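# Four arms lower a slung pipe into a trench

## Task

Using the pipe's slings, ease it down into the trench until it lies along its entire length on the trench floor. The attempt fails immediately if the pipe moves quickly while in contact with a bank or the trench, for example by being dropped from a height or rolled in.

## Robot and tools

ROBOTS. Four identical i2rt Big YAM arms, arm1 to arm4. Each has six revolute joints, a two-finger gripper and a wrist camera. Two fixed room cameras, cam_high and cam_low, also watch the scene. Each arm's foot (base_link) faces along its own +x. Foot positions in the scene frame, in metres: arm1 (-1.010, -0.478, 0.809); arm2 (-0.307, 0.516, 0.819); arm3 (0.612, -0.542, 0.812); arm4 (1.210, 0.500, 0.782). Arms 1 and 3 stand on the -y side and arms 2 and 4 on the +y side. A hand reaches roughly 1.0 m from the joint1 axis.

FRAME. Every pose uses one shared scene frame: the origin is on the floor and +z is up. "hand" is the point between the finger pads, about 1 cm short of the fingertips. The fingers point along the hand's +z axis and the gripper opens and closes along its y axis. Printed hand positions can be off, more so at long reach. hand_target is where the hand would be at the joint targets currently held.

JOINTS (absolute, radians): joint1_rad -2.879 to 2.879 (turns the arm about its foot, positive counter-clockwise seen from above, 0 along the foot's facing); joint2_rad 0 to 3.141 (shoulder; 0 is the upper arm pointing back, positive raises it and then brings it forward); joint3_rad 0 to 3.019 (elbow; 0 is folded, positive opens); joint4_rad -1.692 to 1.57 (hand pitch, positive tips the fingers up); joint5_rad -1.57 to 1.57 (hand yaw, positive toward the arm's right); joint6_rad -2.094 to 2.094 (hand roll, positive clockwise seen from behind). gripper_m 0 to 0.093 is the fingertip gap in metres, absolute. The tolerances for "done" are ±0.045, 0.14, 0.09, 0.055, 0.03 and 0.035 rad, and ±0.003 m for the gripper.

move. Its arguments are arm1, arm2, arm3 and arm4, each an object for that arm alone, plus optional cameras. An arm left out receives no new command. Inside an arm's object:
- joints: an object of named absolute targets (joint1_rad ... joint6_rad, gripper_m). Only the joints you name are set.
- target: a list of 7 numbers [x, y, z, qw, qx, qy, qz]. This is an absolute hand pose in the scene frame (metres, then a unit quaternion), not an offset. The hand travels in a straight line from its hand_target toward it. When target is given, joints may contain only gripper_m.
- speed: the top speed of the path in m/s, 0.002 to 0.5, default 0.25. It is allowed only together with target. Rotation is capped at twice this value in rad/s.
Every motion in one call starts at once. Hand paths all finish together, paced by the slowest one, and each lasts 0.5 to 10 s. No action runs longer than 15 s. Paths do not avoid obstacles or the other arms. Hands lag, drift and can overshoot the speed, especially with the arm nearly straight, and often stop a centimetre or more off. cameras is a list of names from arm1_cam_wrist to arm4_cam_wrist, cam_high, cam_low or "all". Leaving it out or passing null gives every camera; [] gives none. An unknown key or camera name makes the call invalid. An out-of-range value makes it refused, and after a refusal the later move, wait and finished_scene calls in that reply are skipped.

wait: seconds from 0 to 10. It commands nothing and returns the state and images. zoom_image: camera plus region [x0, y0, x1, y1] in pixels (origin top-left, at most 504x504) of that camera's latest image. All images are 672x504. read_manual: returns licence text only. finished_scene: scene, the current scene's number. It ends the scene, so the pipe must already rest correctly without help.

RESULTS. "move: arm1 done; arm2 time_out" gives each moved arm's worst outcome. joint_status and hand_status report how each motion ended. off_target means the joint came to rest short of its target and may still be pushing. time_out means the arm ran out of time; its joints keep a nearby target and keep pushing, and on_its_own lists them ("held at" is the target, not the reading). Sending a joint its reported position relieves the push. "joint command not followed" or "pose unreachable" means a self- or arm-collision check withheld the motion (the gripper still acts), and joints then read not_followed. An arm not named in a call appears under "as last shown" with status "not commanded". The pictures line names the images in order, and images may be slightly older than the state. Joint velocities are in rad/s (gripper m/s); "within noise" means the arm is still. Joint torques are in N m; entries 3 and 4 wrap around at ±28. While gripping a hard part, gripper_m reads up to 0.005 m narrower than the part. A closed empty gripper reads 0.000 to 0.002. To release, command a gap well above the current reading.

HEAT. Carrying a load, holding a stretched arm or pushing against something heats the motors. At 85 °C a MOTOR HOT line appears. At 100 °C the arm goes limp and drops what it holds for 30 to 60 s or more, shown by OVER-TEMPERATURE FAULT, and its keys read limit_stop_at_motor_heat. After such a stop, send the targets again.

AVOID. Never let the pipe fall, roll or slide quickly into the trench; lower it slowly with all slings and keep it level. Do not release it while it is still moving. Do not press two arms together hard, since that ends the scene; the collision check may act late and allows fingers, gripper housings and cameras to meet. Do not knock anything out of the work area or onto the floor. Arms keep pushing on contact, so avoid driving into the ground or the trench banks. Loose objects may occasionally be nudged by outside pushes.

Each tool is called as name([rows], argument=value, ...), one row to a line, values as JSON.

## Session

move()

Scene clock: 0.00 s.
Joint torques (N m): no reading
Heat: arm1: hottest joint2_rad 29 °C; arm2: hottest gripper 29 °C; arm3: hottest joint2_rad 29 °C; arm4: hottest joint5_rad 29 °C.
Joint velocities: within noise
arm1.joint_positions: joint1_rad=+0.181 joint2_rad=+0.602 joint3_rad=+1.316 joint4_rad=-1.375 joint5_rad=-0.192 joint6_rad=-0.163 gripper_m=+0.09396
arm1.joint_status: not commanded
arm1.hand: x=-1.0501 y=-0.2454 z=+1.3080 quat_wxyz=(-0.278, +0.713, -0.545, -0.341) (m; scene frame)
arm1.hand_target: x=-1.0502 y=-0.2475 z=+1.3183 quat_wxyz=(-0.286, +0.710, -0.541, -0.348) (m; scene frame)
arm1.hand_status: not commanded
arm2.joint_positions: joint1_rad=-0.039 joint2_rad=+0.499 joint3_rad=+1.459 joint4_rad=-1.321 joint5_rad=-0.112 joint6_rad=+0.052 gripper_m=+0.09396
arm2.joint_status: not commanded
arm2.hand: x=-0.3042 y=+0.3551 z=+1.4198 quat_wxyz=(-0.429, -0.599, -0.556, +0.384) (m; scene frame)
arm2.hand_target: x=-0.3038 y=+0.3587 z=+1.4302 quat_wxyz=(-0.436, -0.593, -0.552, +0.392) (m; scene frame)
arm2.hand_status: not commanded
arm3.joint_positions: joint1_rad=+0.407 joint2_rad=+0.468 joint3_rad=+1.336 joint4_rad=-1.245 joint5_rad=-0.228 joint6_rad=-0.247 gripper_m=+0.09396
arm3.joint_status: not commanded
arm3.hand: x=+0.4772 y=-0.4122 z=+1.3771 quat_wxyz=(-0.254, +0.787, -0.239, -0.508) (m; scene frame)
arm3.hand_target: x=+0.4794 y=-0.4157 z=+1.3869 quat_wxyz=(-0.260, +0.782, -0.236, -0.516) (m; scene frame)
arm3.hand_status: not commanded
arm4.joint_positions: joint1_rad=+0.227 joint2_rad=+0.629 joint3_rad=+1.327 joint4_rad=-1.242 joint5_rad=-0.022 joint6_rad=+0.203 gripper_m=+0.09396
arm4.joint_status: not commanded
arm4.hand: x=+1.2851 y=+0.2546 z=+1.3092 quat_wxyz=(-0.429, -0.584, -0.645, +0.243) (m; scene frame)
arm4.hand_target: x=+1.2844 y=+0.2567 z=+1.3242 quat_wxyz=(-0.441, -0.578, -0.639, +0.250) (m; scene frame)
arm4.hand_status: not commanded
pictures: arm1_cam_wrist, arm2_cam_wrist, arm3_cam_wrist, arm4_cam_wrist, cam_high, cam_low

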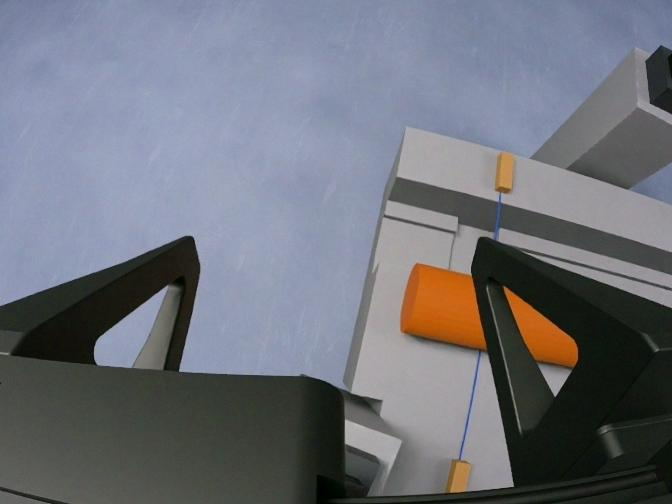

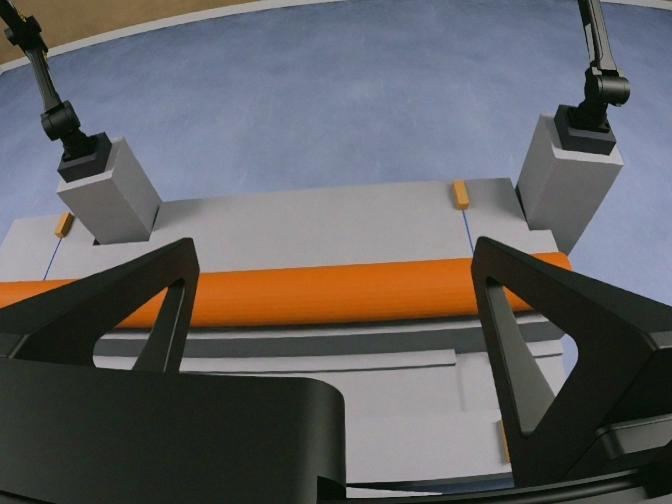

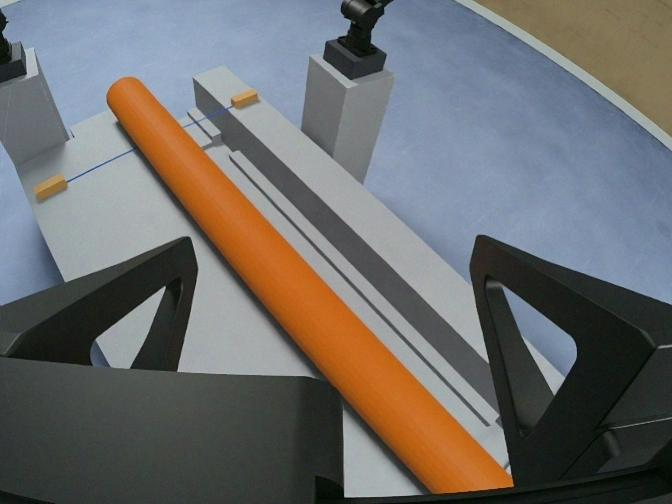

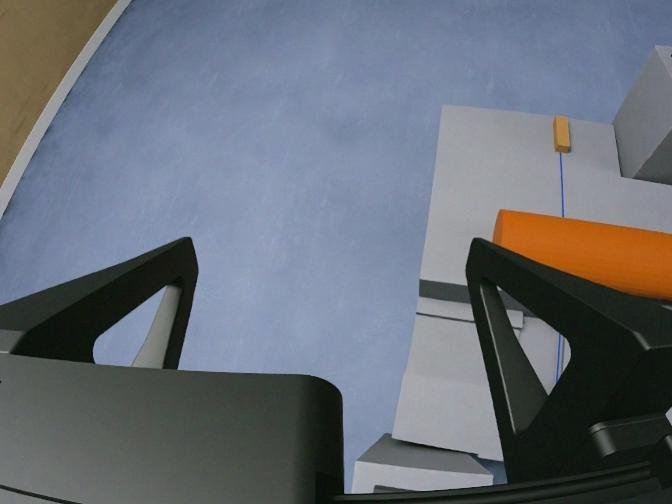

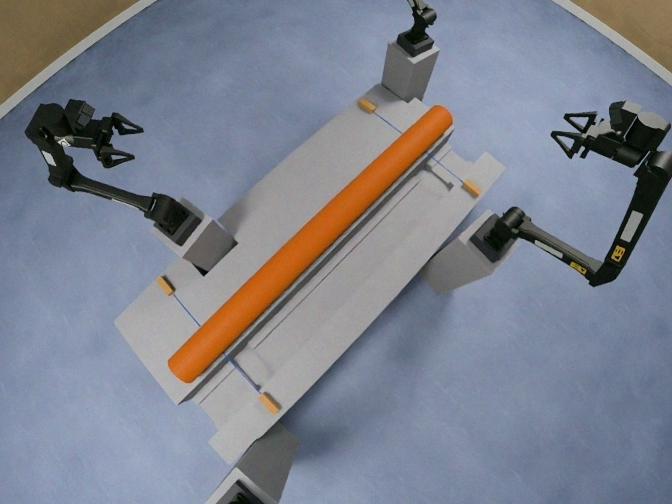

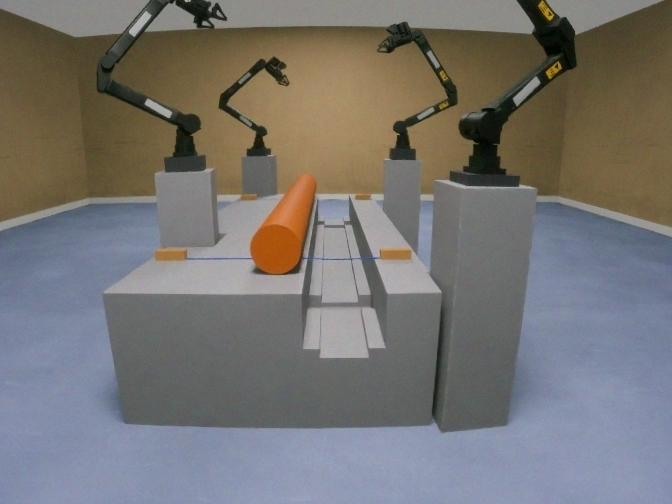

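move(arm1={"target":[-0.70,-0.3,0.85,0,0.7071,-0.7071,0],"speed":0.4}, arm2={"target":[-0.66,0.25,0.82,0,0.7071,0.7071,0],"speed":0.4}, arm3={"target":[0.85,-0.3,0.88,0,0.7071,-0.7071,0],"speed":0.4}, arm4={"target":[0.88,0.24,0.82,0,0.7071,0.7071,0],"speed":0.4}, cameras=[])

move(arm1={"target":[-0.644,-0.488,0.545,0,0.7071,-0.7071,0],"speed":0.25}, arm2={"target":[-0.692,0.277,0.545,0,0.7071,0.7071,0],"speed":0.25}, arm3={"target":[0.92,-0.503,0.545,0,0.7071,-0.7071,0],"speed":0.25}, arm4={"target":[0.904,0.279,0.545,0,0.7071,0.7071,0],"speed":0.25})

Scene clock: 8.37 s.
Joint torques (N m): arm1=[-0.26 -10.99 9.13 0.85 0 -0.1] | arm2=[0.44 -15.62 11.15 -0.13 -0.06 0.06] | arm3=[1.9 -12.45 9.52 0.38 -0.06 0.1] | arm4=[-0.21 -13.92 9.73 0.57 0.07 -0.01]
Heat: arm1: hottest joint2_rad 30 °C; arm2: hottest joint3_rad 29 °C; arm3: hottest joint2_rad 29 °C; arm4: hottest joint3_rad 30 °C.
move: arm1 off_target; arm2 off_target; arm3 off_target; arm4 off_target
Joint velocities: within noise
arm1.joint_positions: joint1_rad=-0.873 joint2_rad=+1.477 joint3_rad=+0.806 joint4_rad=-0.946 joint5_rad=-0.017 joint6_rad=-1.047 gripper_m=+0.09396
arm1.joint_status: not commanded
arm1.hand: x=-0.7154 y=-0.3060 z=+0.8422 quat_wxyz=(+0.019, +0.706, -0.708, -0.006) (m; scene frame)
arm1.hand_target: x=-0.7003 y=-0.3002 z=+0.8503 quat_wxyz=(+0.000, +0.707, -0.707, +0.000) (m; scene frame)
arm1.hand_status: off_target (0.018 m and 2.2 deg from the pose sent, 0.579 m and 54.2 deg at the start)
arm2.joint_positions: joint1_rad=-0.871 joint2_rad=+1.760 joint3_rad=+0.992 joint4_rad=-0.882 joint5_rad=+0.010 joint6_rad=-0.912 gripper_m=+0.09396
arm2.joint_status: not commanded
arm2.hand: x=-0.6413 y=+0.2702 z=+0.8033 quat_wxyz=(-0.006, -0.714, -0.700, -0.034) (m; scene frame)
arm2.hand_target: x=-0.6591 y=+0.2504 z=+0.8208 quat_wxyz=(+0.000, -0.707, -0.707, +0.000) (m; scene frame)
arm2.hand_status: off_target (0.032 m and 4.1 deg from the pose sent, 0.705 m and 70.5 deg at the start)
arm3.joint_positions: joint1_rad=-0.948 joint2_rad=+1.396 joint3_rad=+0.787 joint4_rad=-1.026 joint5_rad=+0.001 joint6_rad=-0.779 gripper_m=+0.09396
arm3.joint_status: not commanded
arm3.hand: x=+0.8381 y=-0.3161 z=+0.8662 quat_wxyz=(+0.028, +0.706, -0.708, -0.002) (m; scene frame)
arm3.hand_target: x=+0.8494 y=-0.3004 z=+0.8804 quat_wxyz=(+0.000, +0.707, -0.707, +0.000) (m; scene frame)
arm3.hand_status: off_target (0.024 m and 3.2 deg from the pose sent, 0.631 m and 86.9 deg at the start; a joint's target at an end of its range on 10 of 83 steps)
arm4.joint_positions: joint1_rad=-0.958 joint2_rad=+1.634 joint3_rad=+0.952 joint4_rad=-0.967 joint5_rad=+0.005 joint6_rad=-0.885 gripper_m=+0.09396
arm4.joint_status: not commanded
arm4.hand: x=+0.9047 y=+0.2554 z=+0.7995 quat_wxyz=(-0.004, -0.709, -0.704, -0.040) (m; scene frame)
arm4.hand_target: x=+0.8810 y=+0.2409 z=+0.8209 quat_wxyz=(+0.000, -0.707, -0.707, +0.000) (m; scene frame)
arm4.hand_status: off_target (0.036 m and 4.6 deg from the pose sent, 0.635 m and 59.3 deg at the start)
pictures: none
No camera images: "cameras" was empty.

Scene clock: 10.80 s.
Joint torques (N m): arm1=[-0.03 -13.98 1.62 0.99 -0.09 -0.15] | arm2=[-1.49 -18.55 4.57 0.1 -0.09 0.05] | arm3=[1.49 -16.44 -0.13 0.4 -0.24 -0.06] | arm4=[-0.5 -15.21 2.41 0.66 0.04 -0.02]
Heat: arm1: hottest joint2_rad 30 °C; arm2: hottest joint3_rad 29 °C; arm3: hottest joint2_rad 29 °C; arm4: hottest joint3_rad 30 °C.
move: arm1 done; arm2 off_target; arm3 done; arm4 off_target
Joint velocities: within noise
arm1.joint_positions: joint1_rad=-1.418 joint2_rad=+2.314 joint3_rad=+0.843 joint4_rad=-0.114 joint5_rad=-0.009 joint6_rad=-1.584 gripper_m=+0.09396
arm1.joint_status: not commanded
arm1.hand: x=-0.6442 y=-0.4886 z=+0.5514 quat_wxyz=(+0.000, +0.703, -0.712, +0.000) (m; scene frame)
arm1.hand_target: x=-0.6441 y=-0.4880 z=+0.5451 quat_wxyz=(+0.000, +0.707, -0.707, +0.000) (m; scene frame)
arm1.hand_status: done (0.006 m and 0.7 deg from the pose sent, 0.356 m and 2.3 deg at the start)
arm2.joint_positions: joint1_rad=-0.944 joint2_rad=+2.412 joint3_rad=+1.093 joint4_rad=-0.304 joint5_rad=+0.012 joint6_rad=-1.010 gripper_m=+0.09396
arm2.joint_status: not commanded
arm2.hand: x=-0.6738 y=+0.2821 z=+0.5410 quat_wxyz=(-0.005, -0.705, -0.709, -0.020) (m; scene frame)
arm2.hand_target: x=-0.6918 y=+0.2773 z=+0.5454 quat_wxyz=(+0.000, -0.707, -0.707, +0.000) (m; scene frame)
arm2.hand_status: off_target (0.019 m and 2.3 deg from the pose sent, 0.263 m and 4.1 deg at the start)
arm3.joint_positions: joint1_rad=-1.613 joint2_rad=+2.325 joint3_rad=+0.702 joint4_rad=+0.041 joint5_rad=+0.010 joint6_rad=-1.437 gripper_m=+0.09396
arm3.joint_status: not commanded
arm3.hand: x=+0.9187 y=-0.5042 z=+0.5460 quat_wxyz=(+0.003, +0.703, -0.711, -0.002) (m; scene frame)
arm3.hand_target: x=+0.9200 y=-0.5030 z=+0.5450 quat_wxyz=(+0.000, +0.707, -0.707, +0.000) (m; scene frame)
arm3.hand_status: done (0.002 m and 0.7 deg from the pose sent, 0.381 m and 3.2 deg at the start)
arm4.joint_positions: joint1_rad=-1.000 joint2_rad=+2.248 joint3_rad=+0.832 joint4_rad=-0.189 joint5_rad=+0.005 joint6_rad=-0.931 gripper_m=+0.09396
arm4.joint_status: not commanded
arm4.hand: x=+0.9189 y=+0.2848 z=+0.5410 quat_wxyz=(-0.003, -0.708, -0.706, -0.018) (m; scene frame)
arm4.hand_target: x=+0.9039 y=+0.2791 z=+0.5453 quat_wxyz=(+0.000, -0.707, -0.707, +0.000) (m; scene frame)
arm4.hand_status: off_target (0.017 m and 2.1 deg from the pose sent, 0.256 m and 4.6 deg at the start)
pictures: arm1_cam_wrist, arm2_cam_wrist, arm3_cam_wrist, arm4_cam_wrist, cam_high, cam_low

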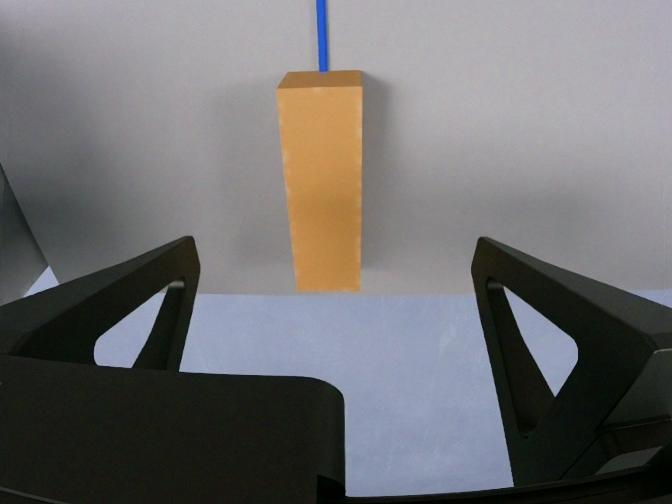

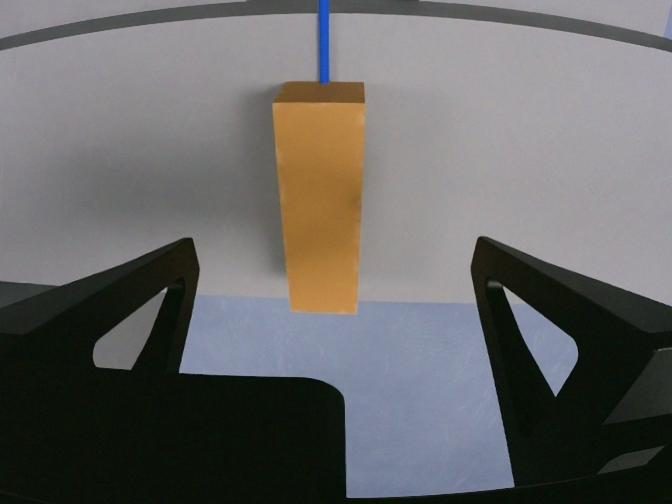

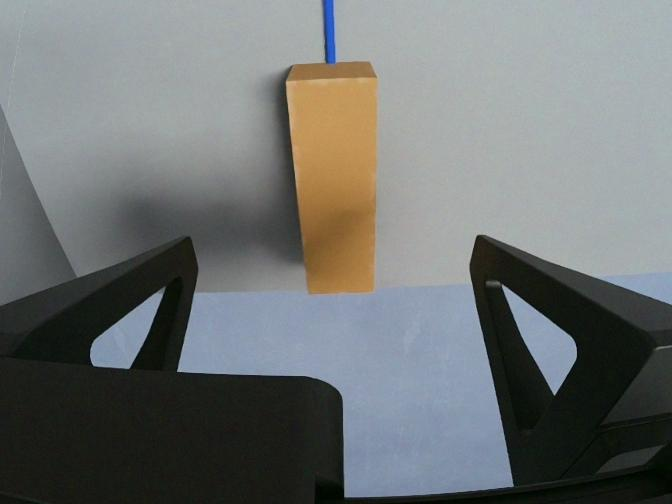

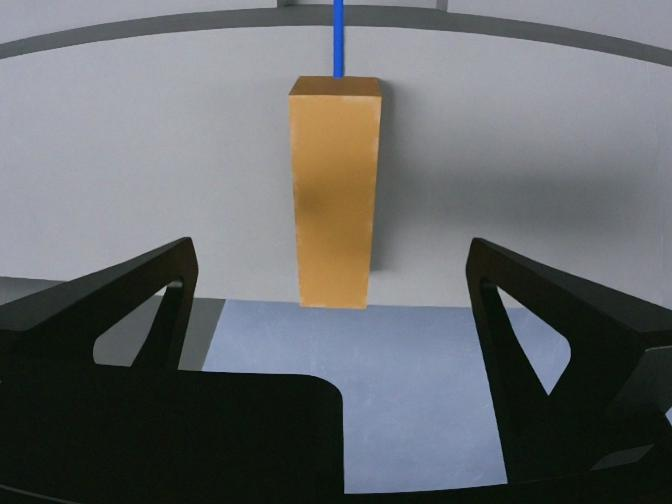

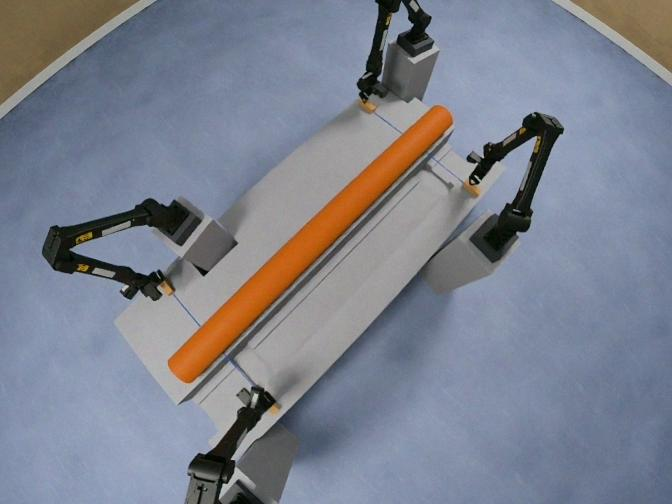

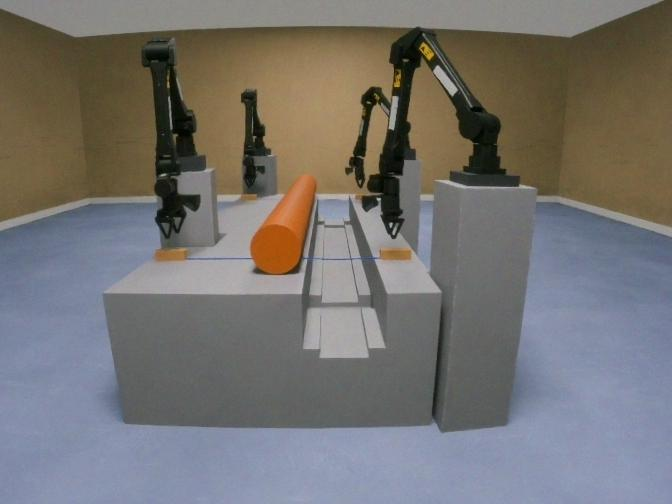

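move(arm1={"target":[-0.651,-0.493,0.479,0,0.7071,-0.7071,0],"speed":0.12}, arm2={"target":[-0.690,0.28,0.486,0,0.7071,0.7071,0],"speed":0.12}, arm3={"target":[0.921,-0.503,0.482,0,0.7071,-0.7071,0],"speed":0.12}, arm4={"target":[0.902,0.281,0.488,0,0.7071,0.7071,0],"speed":0.12}, cameras=[])

move(arm1={"joints":{"gripper_m":0.018}}, arm2={"joints":{"gripper_m":0.018}}, arm3={"joints":{"gripper_m":0.018}}, arm4={"joints":{"gripper_m":0.018}}, cameras=["arm1_cam_wrist","arm2_cam_wrist","arm3_cam_wrist","arm4_cam_wrist"])

Scene clock: 16.73 s.
Joint torques (N m): arm1=[-1.55 -14.51 0.64 1.07 -0.06 -0.12] | arm2=[-1.67 -18.73 3.64 0.03 -0.08 0.04] | arm3=[1.32 -16.56 -0.75 0.39 -0.24 -0.07] | arm4=[-0.38 -15.27 1.57 0.66 0.03 -0.01]
Heat: arm1: hottest joint2_rad 30 °C; arm2: hottest joint3_rad 29 °C; arm3: hottest joint2_rad 29 °C; arm4: hottest joint3_rad 29 °C.
move: arm1 done; arm2 off_target; arm3 done; arm4 off_target
Joint velocities: within noise
arm1.joint_positions: joint1_rad=-1.420 joint2_rad=+2.505 joint3_rad=+0.917 joint4_rad=+0.005 joint5_rad=-0.009 joint6_rad=-1.597 gripper_m=+0.09396
arm1.joint_status: not commanded
arm1.hand: x=-0.6490 y=-0.4898 z=+0.4870 quat_wxyz=(-0.001, +0.707, -0.708, +0.000) (m; scene frame)
arm1.hand_target: x=-0.6511 y=-0.4930 z=+0.4792 quat_wxyz=(+0.000, +0.707, -0.707, +0.000) (m; scene frame)
arm1.hand_status: done (0.009 m and 0.1 deg from the pose sent, 0.073 m and 0.7 deg at the start)
arm2.joint_positions: joint1_rad=-0.947 joint2_rad=+2.560 joint3_rad=+1.165 joint4_rad=-0.219 joint5_rad=+0.012 joint6_rad=-1.015 gripper_m=+0.09396
arm2.joint_status: not commanded
arm2.hand: x=-0.6739 y=+0.2826 z=+0.4840 quat_wxyz=(-0.004, -0.705, -0.709, -0.016) (m; scene frame)
arm2.hand_target: x=-0.6899 y=+0.2803 z=+0.4863 quat_wxyz=(+0.000, -0.707, -0.707, +0.000) (m; scene frame)
arm2.hand_status: off_target (0.016 m and 1.9 deg from the pose sent, 0.057 m and 2.3 deg at the start)
arm3.joint_positions: joint1_rad=-1.613 joint2_rad=+2.519 joint3_rad=+0.800 joint4_rad=+0.143 joint5_rad=+0.010 joint6_rad=-1.440 gripper_m=+0.09396
arm3.joint_status: not commanded
arm3.hand: x=+0.9221 y=-0.5032 z=+0.4857 quat_wxyz=(+0.001, +0.704, -0.710, +0.000) (m; scene frame)
arm3.hand_target: x=+0.9209 y=-0.5030 z=+0.4821 quat_wxyz=(+0.000, +0.707, -0.707, +0.000) (m; scene frame)
arm3.hand_status: done (0.004 m and 0.5 deg from the pose sent, 0.064 m and 0.7 deg at the start)
arm4.joint_positions: joint1_rad=-1.008 joint2_rad=+2.409 joint3_rad=+0.902 joint4_rad=-0.088 joint5_rad=+0.005 joint6_rad=-0.939 gripper_m=+0.09396
arm4.joint_status: not commanded
arm4.hand: x=+0.9135 y=+0.2841 z=+0.4874 quat_wxyz=(-0.002, -0.708, -0.706, -0.013) (m; scene frame)
arm4.hand_target: x=+0.9021 y=+0.2811 z=+0.4882 quat_wxyz=(+0.000, -0.707, -0.707, +0.000) (m; scene frame)
arm4.hand_status: off_target (0.012 m and 1.6 deg from the pose sent, 0.056 m and 2.2 deg at the start)
pictures: none
No camera images: "cameras" was empty.

Scene clock: 17.40 s.
Joint torques (N m): arm1=[-0.79 -14.27 0.79 1.09 -0.05 -0.08] | arm2=[-1.67 -18.67 3.52 0.03 -0.07 0.06] | arm3=[1.32 -16.67 -0.75 0.38 -0.25 -0.05] | arm4=[-0.44 -15.15 1.48 0.68 0.07 0]
Heat: arm1: hottest joint2_rad 30 °C; arm2: hottest joint3_rad 29 °C; arm3: hottest joint2_rad 29 °C; arm4: hottest joint3_rad 29 °C.
move: arm1 off_target; arm2 off_target; arm3 off_target; arm4 off_target
Joint velocities: within noise
arm1.joint_positions: joint1_rad=-1.420 joint2_rad=+2.505 joint3_rad=+0.917 joint4_rad=+0.006 joint5_rad=-0.009 joint6_rad=-1.597 gripper_m=+0.03161
arm1.joint_status: gripper_m off_target (ended at +0.03165, target +0.01800)
arm1.hand: x=-0.6489 y=-0.4898 z=+0.4870 quat_wxyz=(-0.001, +0.707, -0.707, +0.001) (m; scene frame)
arm1.hand_target: x=-0.6511 y=-0.4929 z=+0.4792 quat_wxyz=(+0.000, +0.707, -0.707, +0.000) (m; scene frame)
arm1.hand_status: not commanded
arm2.joint_positions: joint1_rad=-0.947 joint2_rad=+2.560 joint3_rad=+1.166 joint4_rad=-0.219 joint5_rad=+0.012 joint6_rad=-1.016 gripper_m=+0.03367
arm2.joint_status: gripper_m off_target (ended at +0.03371, target +0.01800)
arm2.hand: x=-0.6744 y=+0.2823 z=+0.4840 quat_wxyz=(-0.004, -0.704, -0.710, -0.015) (m; scene frame)
arm2.hand_target: x=-0.6899 y=+0.2802 z=+0.4863 quat_wxyz=(+0.000, -0.707, -0.707, +0.000) (m; scene frame)
arm2.hand_status: not commanded
arm3.joint_positions: joint1_rad=-1.613 joint2_rad=+2.519 joint3_rad=+0.800 joint4_rad=+0.144 joint5_rad=+0.010 joint6_rad=-1.441 gripper_m=+0.03331
arm3.joint_status: gripper_m off_target (ended at +0.03334, target +0.01800)
arm3.hand: x=+0.9223 y=-0.5032 z=+0.4857 quat_wxyz=(+0.000, +0.705, -0.710, +0.000) (m; scene frame)
arm3.hand_target: x=+0.9210 y=-0.5030 z=+0.4821 quat_wxyz=(+0.000, +0.707, -0.707, +0.000) (m; scene frame)
arm3.hand_status: not commanded
arm4.joint_positions: joint1_rad=-1.008 joint2_rad=+2.409 joint3_rad=+0.902 joint4_rad=-0.088 joint5_rad=+0.004 joint6_rad=-0.939 gripper_m=+0.03369
arm4.joint_status: gripper_m off_target (ended at +0.03372, target +0.01800)
arm4.hand: x=+0.9134 y=+0.2839 z=+0.4874 quat_wxyz=(-0.002, -0.708, -0.706, -0.013) (m; scene frame)
arm4.hand_target: x=+0.9020 y=+0.2811 z=+0.4882 quat_wxyz=(+0.000, -0.707, -0.707, +0.000) (m; scene frame)
arm4.hand_status: not commanded
pictures: arm1_cam_wrist, arm2_cam_wrist, arm3_cam_wrist, arm4_cam_wrist

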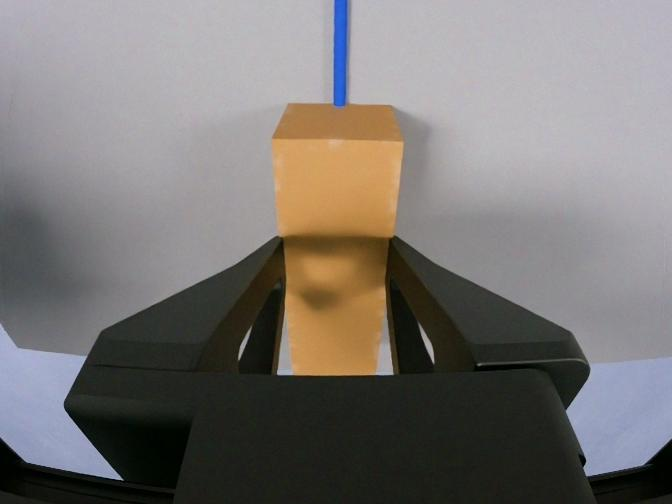

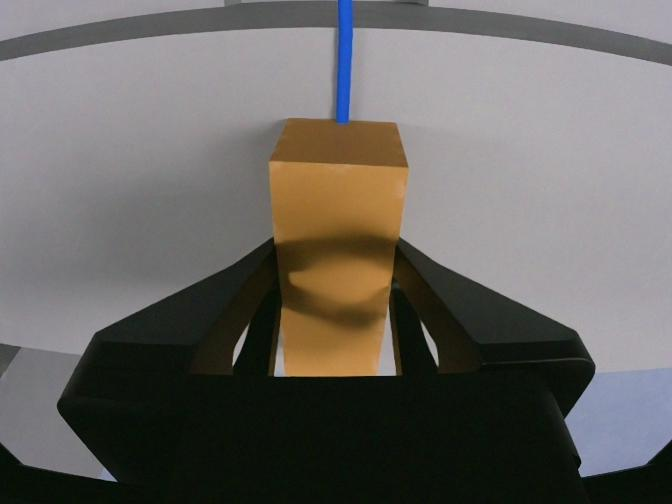

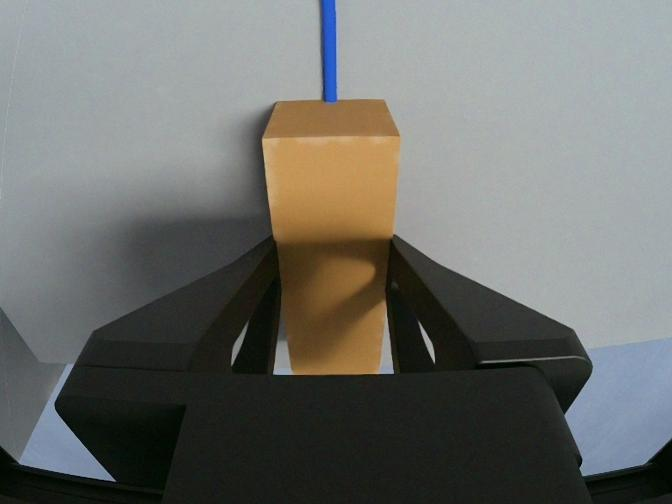

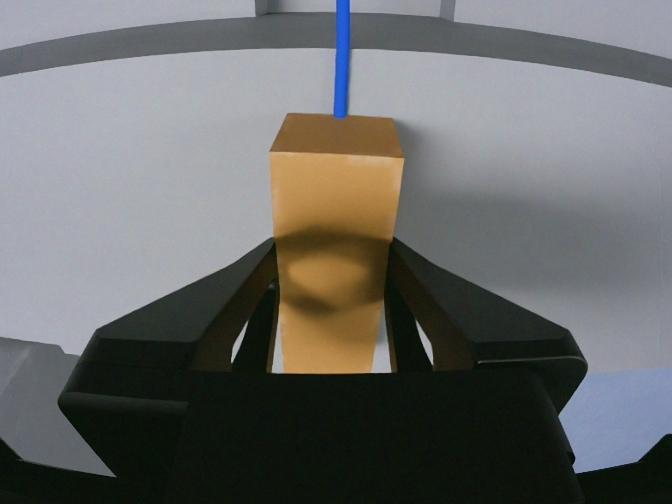

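move(arm1={"target":[-0.656,-0.324,0.765,0,0.7071,-0.7071,0],"speed":0.15}, arm2={"target":[-0.679,0.052,0.777,0,0.7071,0.7071,0],"speed":0.15}, arm3={"target":[0.92,-0.324,0.765,0,0.7071,-0.7071,0],"speed":0.15}, arm4={"target":[0.897,0.052,0.783,0,0.7071,0.7071,0],"speed":0.15}, cameras=["cam_low"])

move(arm1={"target":[-0.65,-0.307,0.84,0,0.7071,-0.7071,0],"speed":0.06}, arm2={"target":[-0.678,0.043,0.855,0,0.7071,0.7071,0],"speed":0.06}, arm3={"target":[0.93,-0.307,0.84,0,0.7071,-0.7071,0],"speed":0.06}, arm4={"target":[0.90,0.043,0.86,0,0.7071,0.7071,0],"speed":0.06})

Scene clock: 26.17 s.
Joint torques (N m): arm1=[-0.21 -14.8 7.87 -0.21 -0.03 0.1] | arm2=[-0.03 -22.95 11.97 -1.01 -0.15 0.19] | arm3=[1.26 -16.32 7.06 -0.49 -0.25 0.09] | arm4=[0.85 -20.6 9.83 -0.36 0.06 0.3]
Heat: arm1: hottest joint2_rad 31 °C; arm2: hottest joint3_rad 30 °C; arm3: hottest joint2_rad 30 °C; arm4: hottest joint3_rad 29 °C.
move: arm1 off_target; arm2 off_target; arm3 off_target; arm4 off_target
Joint velocities: within noise
arm1.joint_positions: joint1_rad=-0.985 joint2_rad=+1.740 joint3_rad=+0.803 joint4_rad=-0.677 joint5_rad=-0.016 joint6_rad=-1.172 gripper_m=+0.03161
arm1.joint_status: not commanded
arm1.hand: x=-0.6727 y=-0.3307 z=+0.7510 quat_wxyz=(+0.016, +0.710, -0.704, -0.007) (m; scene frame)
arm1.hand_target: x=-0.6565 y=-0.3242 z=+0.7650 quat_wxyz=(+0.000, +0.707, -0.707, +0.000) (m; scene frame)
arm1.hand_status: off_target (0.023 m and 2.1 deg from the pose sent, 0.324 m and 0.1 deg at the start)
arm2.joint_positions: joint1_rad=-0.620 joint2_rad=+2.158 joint3_rad=+1.488 joint4_rad=-0.965 joint5_rad=+0.009 joint6_rad=-0.681 gripper_m=+0.03369
arm2.joint_status: not commanded
arm2.hand: x=-0.6686 y=+0.0721 z=+0.7532 quat_wxyz=(+0.003, -0.707, -0.707, -0.025) (m; scene frame)
arm2.hand_target: x=-0.6783 y=+0.0527 z=+0.7775 quat_wxyz=(+0.000, -0.707, -0.707, +0.000) (m; scene frame)
arm2.hand_status: off_target (0.033 m and 2.9 deg from the pose sent, 0.373 m and 1.9 deg at the start)
arm3.joint_positions: joint1_rad=-1.119 joint2_rad=+1.724 joint3_rad=+0.782 joint4_rad=-0.665 joint5_rad=+0.007 joint6_rad=-0.957 gripper_m=+0.03334
arm3.joint_status: not commanded
arm3.hand: x=+0.9086 y=-0.3336 z=+0.7546 quat_wxyz=(+0.014, +0.708, -0.706, -0.002) (m; scene frame)
arm3.hand_target: x=+0.9199 y=-0.3241 z=+0.7652 quat_wxyz=(+0.000, +0.707, -0.707, +0.000) (m; scene frame)
arm3.hand_status: off_target (0.018 m and 1.6 deg from the pose sent, 0.332 m and 0.4 deg at the start)
arm4.joint_positions: joint1_rad=-0.680 joint2_rad=+1.978 joint3_rad=+1.324 joint4_rad=-0.976 joint5_rad=+0.004 joint6_rad=-0.622 gripper_m=+0.03369
arm4.joint_status: not commanded
arm4.hand: x=+0.9078 y=+0.0733 z=+0.7551 quat_wxyz=(+0.004, -0.704, -0.710, -0.030) (m; scene frame)
arm4.hand_target: x=+0.8978 y=+0.0530 z=+0.7833 quat_wxyz=(+0.000, -0.707, -0.707, +0.000) (m; scene frame)
arm4.hand_status: off_target (0.037 m and 3.5 deg from the pose sent, 0.376 m and 1.5 deg at the start)
pictures: cam_low

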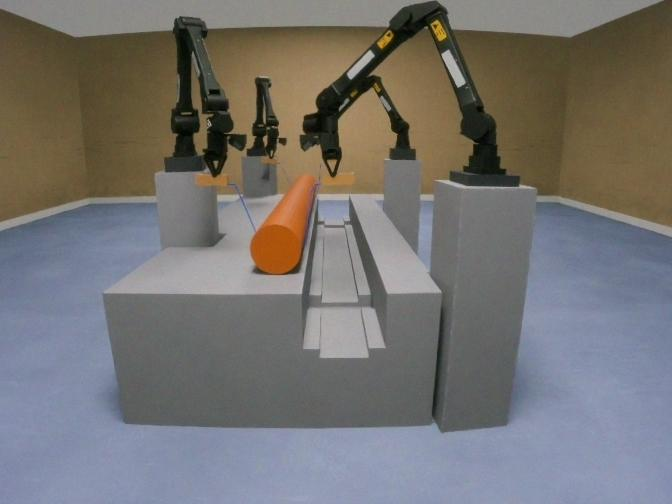

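Scene clock: 28.07 s.
Joint torques (N m): arm1=[-1.38 -18.37 10.65 -1.73 0.63 0] | arm2=[-0.56 -29.16 15.8 -2.69 -0.14 0.1] | arm3=[0.44 -23.06 9.69 -1.96 0.16 -0.02] | arm4=[0.32 -26.7 13.31 -1.99 0.08 0.2]
Heat: arm1: hottest joint2_rad 31 °C; arm2: hottest joint2_rad 30 °C; arm3: hottest joint2_rad 30 °C; arm4: hottest joint3_rad 30 °C.
move: arm1 off_target; arm2 off_target; arm3 off_target; arm4 off_target
Joint velocities: within noise
arm1.joint_positions: joint1_rad=-0.938 joint2_rad=+1.671 joint3_rad=+0.866 joint4_rad=-0.857 joint5_rad=-0.030 joint6_rad=-1.132 gripper_m=+0.03161
arm1.joint_status: not commanded
arm1.hand: x=-0.6799 y=-0.3116 z=+0.7923 quat_wxyz=(+0.036, +0.712, -0.701, -0.021) (m; scene frame)
arm1.hand_target: x=-0.6519 y=-0.3076 z=+0.8379 quat_wxyz=(-0.001, +0.707, -0.707, +0.000) (m; scene frame)
arm1.hand_status: off_target (0.056 m and 4.9 deg from the pose sent, 0.095 m and 2.0 deg at the start)
arm2.joint_positions: joint1_rad=-0.601 joint2_rad=+2.133 joint3_rad=+1.511 joint4_rad=-1.083 joint5_rad=+0.009 joint6_rad=-0.658 gripper_m=+0.03369
arm2.joint_status: not commanded
arm2.hand: x=-0.6522 y=+0.0761 z=+0.7762 quat_wxyz=(+0.008, -0.707, -0.705, -0.059) (m; scene frame)
arm2.hand_target: x=-0.6744 y=+0.0475 z=+0.8538 quat_wxyz=(+0.000, -0.707, -0.707, +0.001) (m; scene frame)
arm2.hand_status: off_target (0.089 m and 6.9 deg from the pose sent, 0.106 m and 2.9 deg at the start)
arm3.joint_positions: joint1_rad=-1.084 joint2_rad=+1.675 joint3_rad=+0.862 joint4_rad=-0.860 joint5_rad=-0.002 joint6_rad=-0.926 gripper_m=+0.03334
arm3.joint_status: not commanded
arm3.hand: x=+0.9034 y=-0.3202 z=+0.7932 quat_wxyz=(+0.046, +0.709, -0.704, -0.010) (m; scene frame)
arm3.hand_target: x=+0.9283 y=-0.3081 z=+0.8379 quat_wxyz=(+0.000, +0.707, -0.707, +0.000) (m; scene frame)
arm3.hand_status: off_target (0.055 m and 5.4 deg from the pose sent, 0.092 m and 1.7 deg at the start)
arm4.joint_positions: joint1_rad=-0.658 joint2_rad=+1.957 joint3_rad=+1.361 joint4_rad=-1.106 joint5_rad=+0.004 joint6_rad=-0.598 gripper_m=+0.03369
arm4.joint_status: not commanded
arm4.hand: x=+0.9233 y=+0.0763 z=+0.7793 quat_wxyz=(+0.012, -0.703, -0.708, -0.065) (m; scene frame)
arm4.hand_target: x=+0.9035 y=+0.0480 z=+0.8582 quat_wxyz=(+0.000, -0.707, -0.707, +0.001) (m; scene frame)
arm4.hand_status: off_target (0.090 m and 7.6 deg from the pose sent, 0.110 m and 3.5 deg at the start)
pictures: arm1_cam_wrist, arm2_cam_wrist, arm3_cam_wrist, arm4_cam_wrist, cam_high, cam_low

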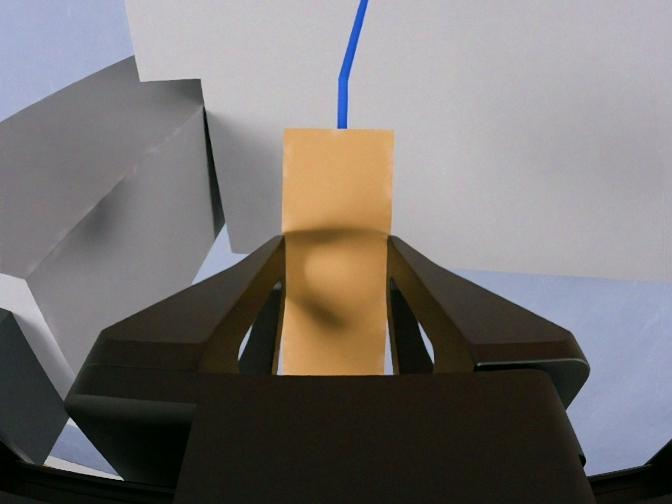

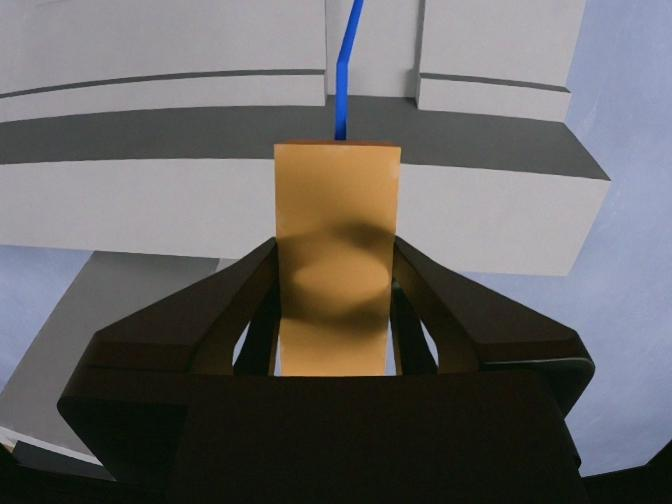

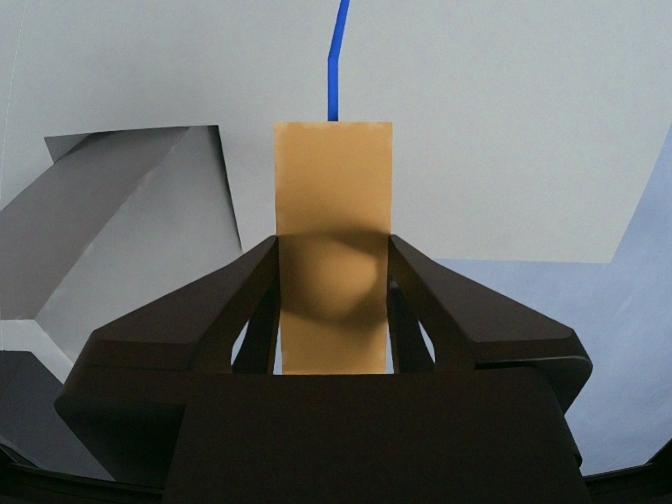

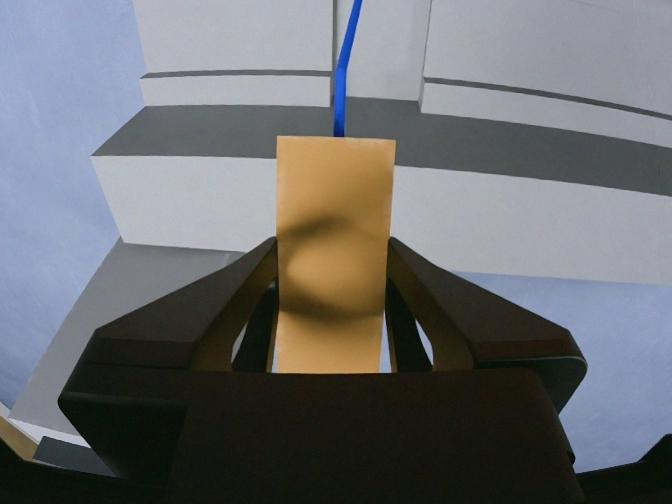

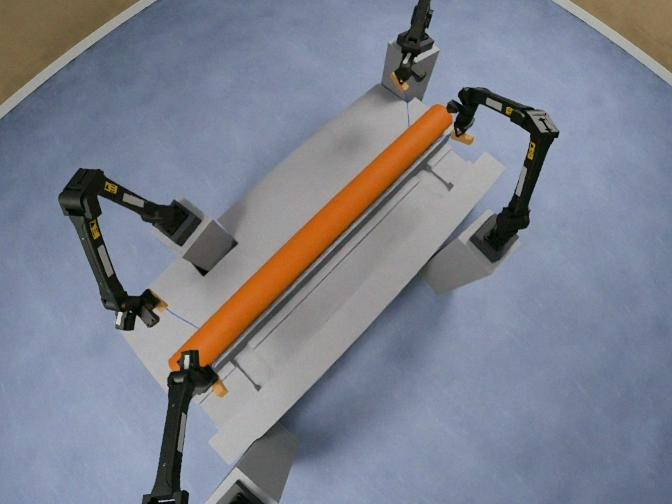

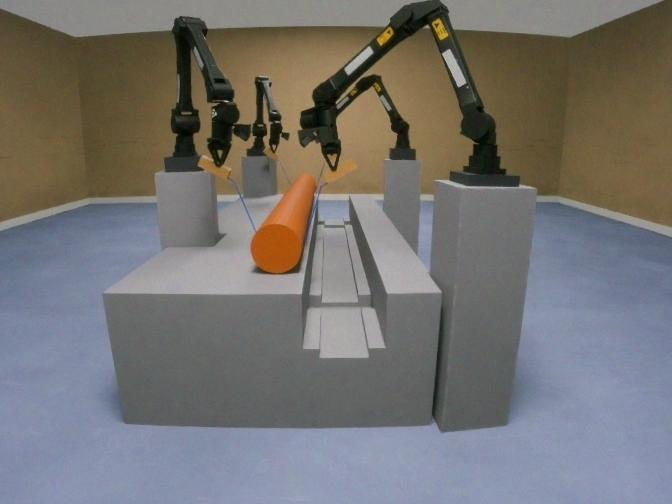

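move(arm1={"target":[-0.645,-0.305,0.87,0,0.7071,-0.7071,0],"speed":0.06}, arm2={"joints":{"joint2_rad":1.975}}, arm3={"target":[0.935,-0.305,0.87,0,0.7071,-0.7071,0],"speed":0.06}, arm4={"joints":{"joint2_rad":1.795}}, cameras=[])

move(arm1={"target":[-0.64,-0.303,0.905,0,0.7071,-0.7071,0],"speed":0.06}, arm2={"joints":{"joint2_rad":1.92}}, arm3={"target":[0.938,-0.303,0.905,0,0.7071,-0.7071,0],"speed":0.06}, arm4={"joints":{"joint2_rad":1.735}}, cameras=["cam_low","cam_high"])

zoom_image(camera="cam_low", region=[150, 100, 400, 300])

Scene clock: 33.50 s.
Joint torques (N m): arm1=[-2.43 -19.66 11.85 -1.77 0.72 -0.03] | arm2=[-0.97 -32.32 16.27 -2.65 -0.03 0.08] | arm3=[0.15 -23.65 10.85 -2.03 0.17 -0.06] | arm4=[0.21 -29.33 13.46 -1.94 0.13 0.2]
Heat: arm1: hottest joint2_rad 31 °C; arm2: hottest joint2_rad 32 °C; arm3: hottest joint2_rad 30 °C; arm4: hottest joint3_rad 32 °C.
move: arm1 off_target; arm2 done; arm3 off_target; arm4 done
Joint velocities: within noise
arm1.joint_positions: joint1_rad=-0.937 joint2_rad=+1.637 joint3_rad=+0.905 joint4_rad=-0.941 joint5_rad=-0.031 joint6_rad=-1.130 gripper_m=+0.03161
arm1.joint_status: not commanded
arm1.hand: x=-0.6771 y=-0.3095 z=+0.8159 quat_wxyz=(+0.042, +0.711, -0.702, -0.024) (m; scene frame)
arm1.hand_target: x=-0.6476 y=-0.3058 z=+0.8677 quat_wxyz=(-0.001, +0.707, -0.708, +0.001) (m; scene frame)
arm1.hand_status: off_target (0.063 m and 5.5 deg from the pose sent, 0.086 m and 4.9 deg at the start)
arm2.joint_positions: joint1_rad=-0.596 joint2_rad=+2.104 joint3_rad=+1.511 joint4_rad=-1.083 joint5_rad=+0.007 joint6_rad=-0.657 gripper_m=+0.03369
arm2.joint_status: all done
arm2.hand: x=-0.6526 y=+0.0705 z=+0.7916 quat_wxyz=(+0.005, -0.706, -0.707, -0.045) (m; scene frame)
arm2.hand_target: x=-0.6780 y=+0.0436 z=+0.8934 quat_wxyz=(-0.004, -0.707, -0.706, +0.035) (m; scene frame)
arm2.hand_status: not commanded
arm3.joint_positions: joint1_rad=-1.084 joint2_rad=+1.643 joint3_rad=+0.899 joint4_rad=-0.946 joint5_rad=-0.002 joint6_rad=-0.925 gripper_m=+0.03334
arm3.joint_status: not commanded
arm3.hand: x=+0.9053 y=-0.3190 z=+0.8157 quat_wxyz=(+0.054, +0.708, -0.704, -0.011) (m; scene frame)
arm3.hand_target: x=+0.9326 y=-0.3066 z=+0.8675 quat_wxyz=(+0.000, +0.707, -0.707, +0.000) (m; scene frame)
arm3.hand_status: off_target (0.063 m and 6.4 deg from the pose sent, 0.084 m and 5.4 deg at the start)
arm4.joint_positions: joint1_rad=-0.655 joint2_rad=+1.924 joint3_rad=+1.361 joint4_rad=-1.106 joint5_rad=+0.002 joint6_rad=-0.597 gripper_m=+0.03370
arm4.joint_status: all done
arm4.hand: x=+0.9227 y=+0.0717 z=+0.7957 quat_wxyz=(+0.008, -0.703, -0.709, -0.049) (m; scene frame)
arm4.hand_target: x=+0.9020 y=+0.0461 z=+0.8922 quat_wxyz=(-0.007, -0.707, -0.707, +0.033) (m; scene frame)
arm4.hand_status: not commanded
pictures: none
No camera images: "cameras" was empty.

Scene clock: 34.63 s.
Joint torques (N m): arm1=[-2.08 -19.66 13.37 -1.85 0.72 -0.06] | arm2=[-0.97 -32.09 16.44 -2.44 0.01 0.08] | arm3=[0.15 -23.59 12.25 -2.13 0.18 -0.05] | arm4=[0.15 -28.34 13.85 -1.55 0.15 0.2]
Heat: arm1: hottest joint2_rad 31 °C; arm2: hottest joint2_rad 33 °C; arm3: hottest joint2_rad 30 °C; arm4: hottest joint3_rad 32 °C.
move: arm1 off_target; arm2 done; arm3 off_target; arm4 done
Joint velocities: within noise
arm1.joint_positions: joint1_rad=-0.937 joint2_rad=+1.602 joint3_rad=+0.951 joint4_rad=-1.040 joint5_rad=-0.031 joint6_rad=-1.130 gripper_m=+0.03161
arm1.joint_status: not commanded
arm1.hand: x=-0.6753 y=-0.3082 z=+0.8432 quat_wxyz=(+0.050, +0.710, -0.702, -0.027) (m; scene frame)
arm1.hand_target: x=-0.6438 y=-0.3043 z=+0.9024 quat_wxyz=(+0.000, +0.707, -0.708, +0.001) (m; scene frame)
arm1.hand_status: off_target (0.071 m and 6.5 deg from the pose sent, 0.097 m and 5.6 deg at the start)
arm2.joint_positions: joint1_rad=-0.596 joint2_rad=+2.046 joint3_rad=+1.511 joint4_rad=-1.086 joint5_rad=+0.006 joint6_rad=-0.657 gripper_m=+0.03369
arm2.joint_status: all done
arm2.hand: x=-0.6573 y=+0.0643 z=+0.8238 quat_wxyz=(+0.001, -0.707, -0.707, -0.018) (m; scene frame)
arm2.hand_target: x=-0.6797 y=+0.0420 z=+0.9256 quat_wxyz=(-0.008, -0.706, -0.705, +0.062) (m; scene frame)
arm2.hand_status: not commanded
arm3.joint_positions: joint1_rad=-1.084 joint2_rad=+1.600 joint3_rad=+0.943 joint4_rad=-1.045 joint5_rad=-0.002 joint6_rad=-0.925 gripper_m=+0.03334
arm3.joint_status: not commanded
arm3.hand: x=+0.9068 y=-0.3181 z=+0.8449 quat_wxyz=(+0.061, +0.708, -0.704, -0.012) (m; scene frame)
arm3.hand_target: x=+0.9348 y=-0.3051 z=+0.9025 quat_wxyz=(+0.000, +0.707, -0.707, +0.001) (m; scene frame)
arm3.hand_status: off_target (0.069 m and 7.1 deg from the pose sent, 0.096 m and 6.4 deg at the start)
arm4.joint_positions: joint1_rad=-0.655 joint2_rad=+1.860 joint3_rad=+1.361 joint4_rad=-1.114 joint5_rad=+0.002 joint6_rad=-0.597 gripper_m=+0.03370
arm4.joint_status: all done
arm4.hand: x=+0.9201 y=+0.0680 z=+0.8276 quat_wxyz=(+0.002, -0.704, -0.710, -0.021) (m; scene frame)
arm4.hand_target: x=+0.9016 y=+0.0461 z=+0.9236 quat_wxyz=(-0.012, -0.706, -0.705, +0.062) (m; scene frame)
arm4.hand_status: not commanded
pictures: cam_high, cam_low

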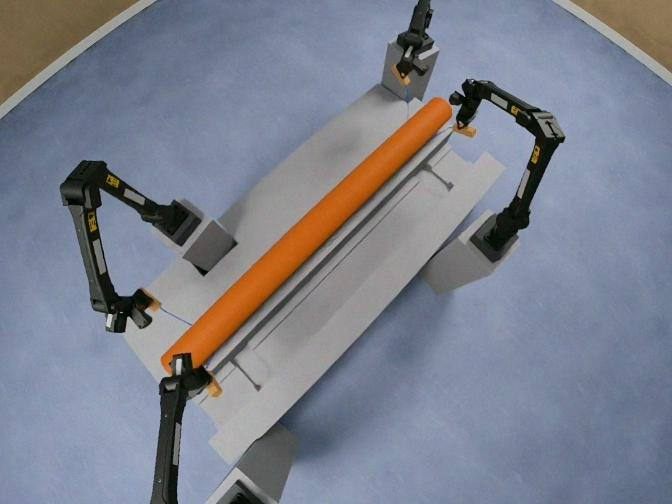

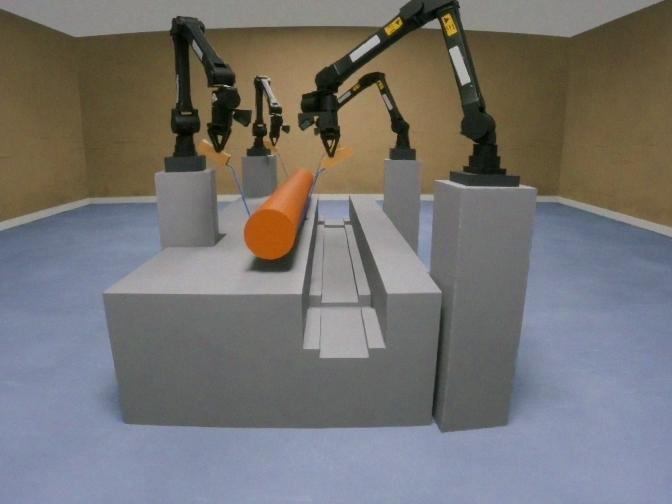

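Scaled by 2.016.

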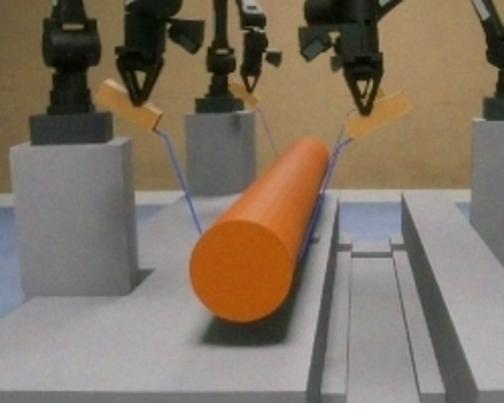

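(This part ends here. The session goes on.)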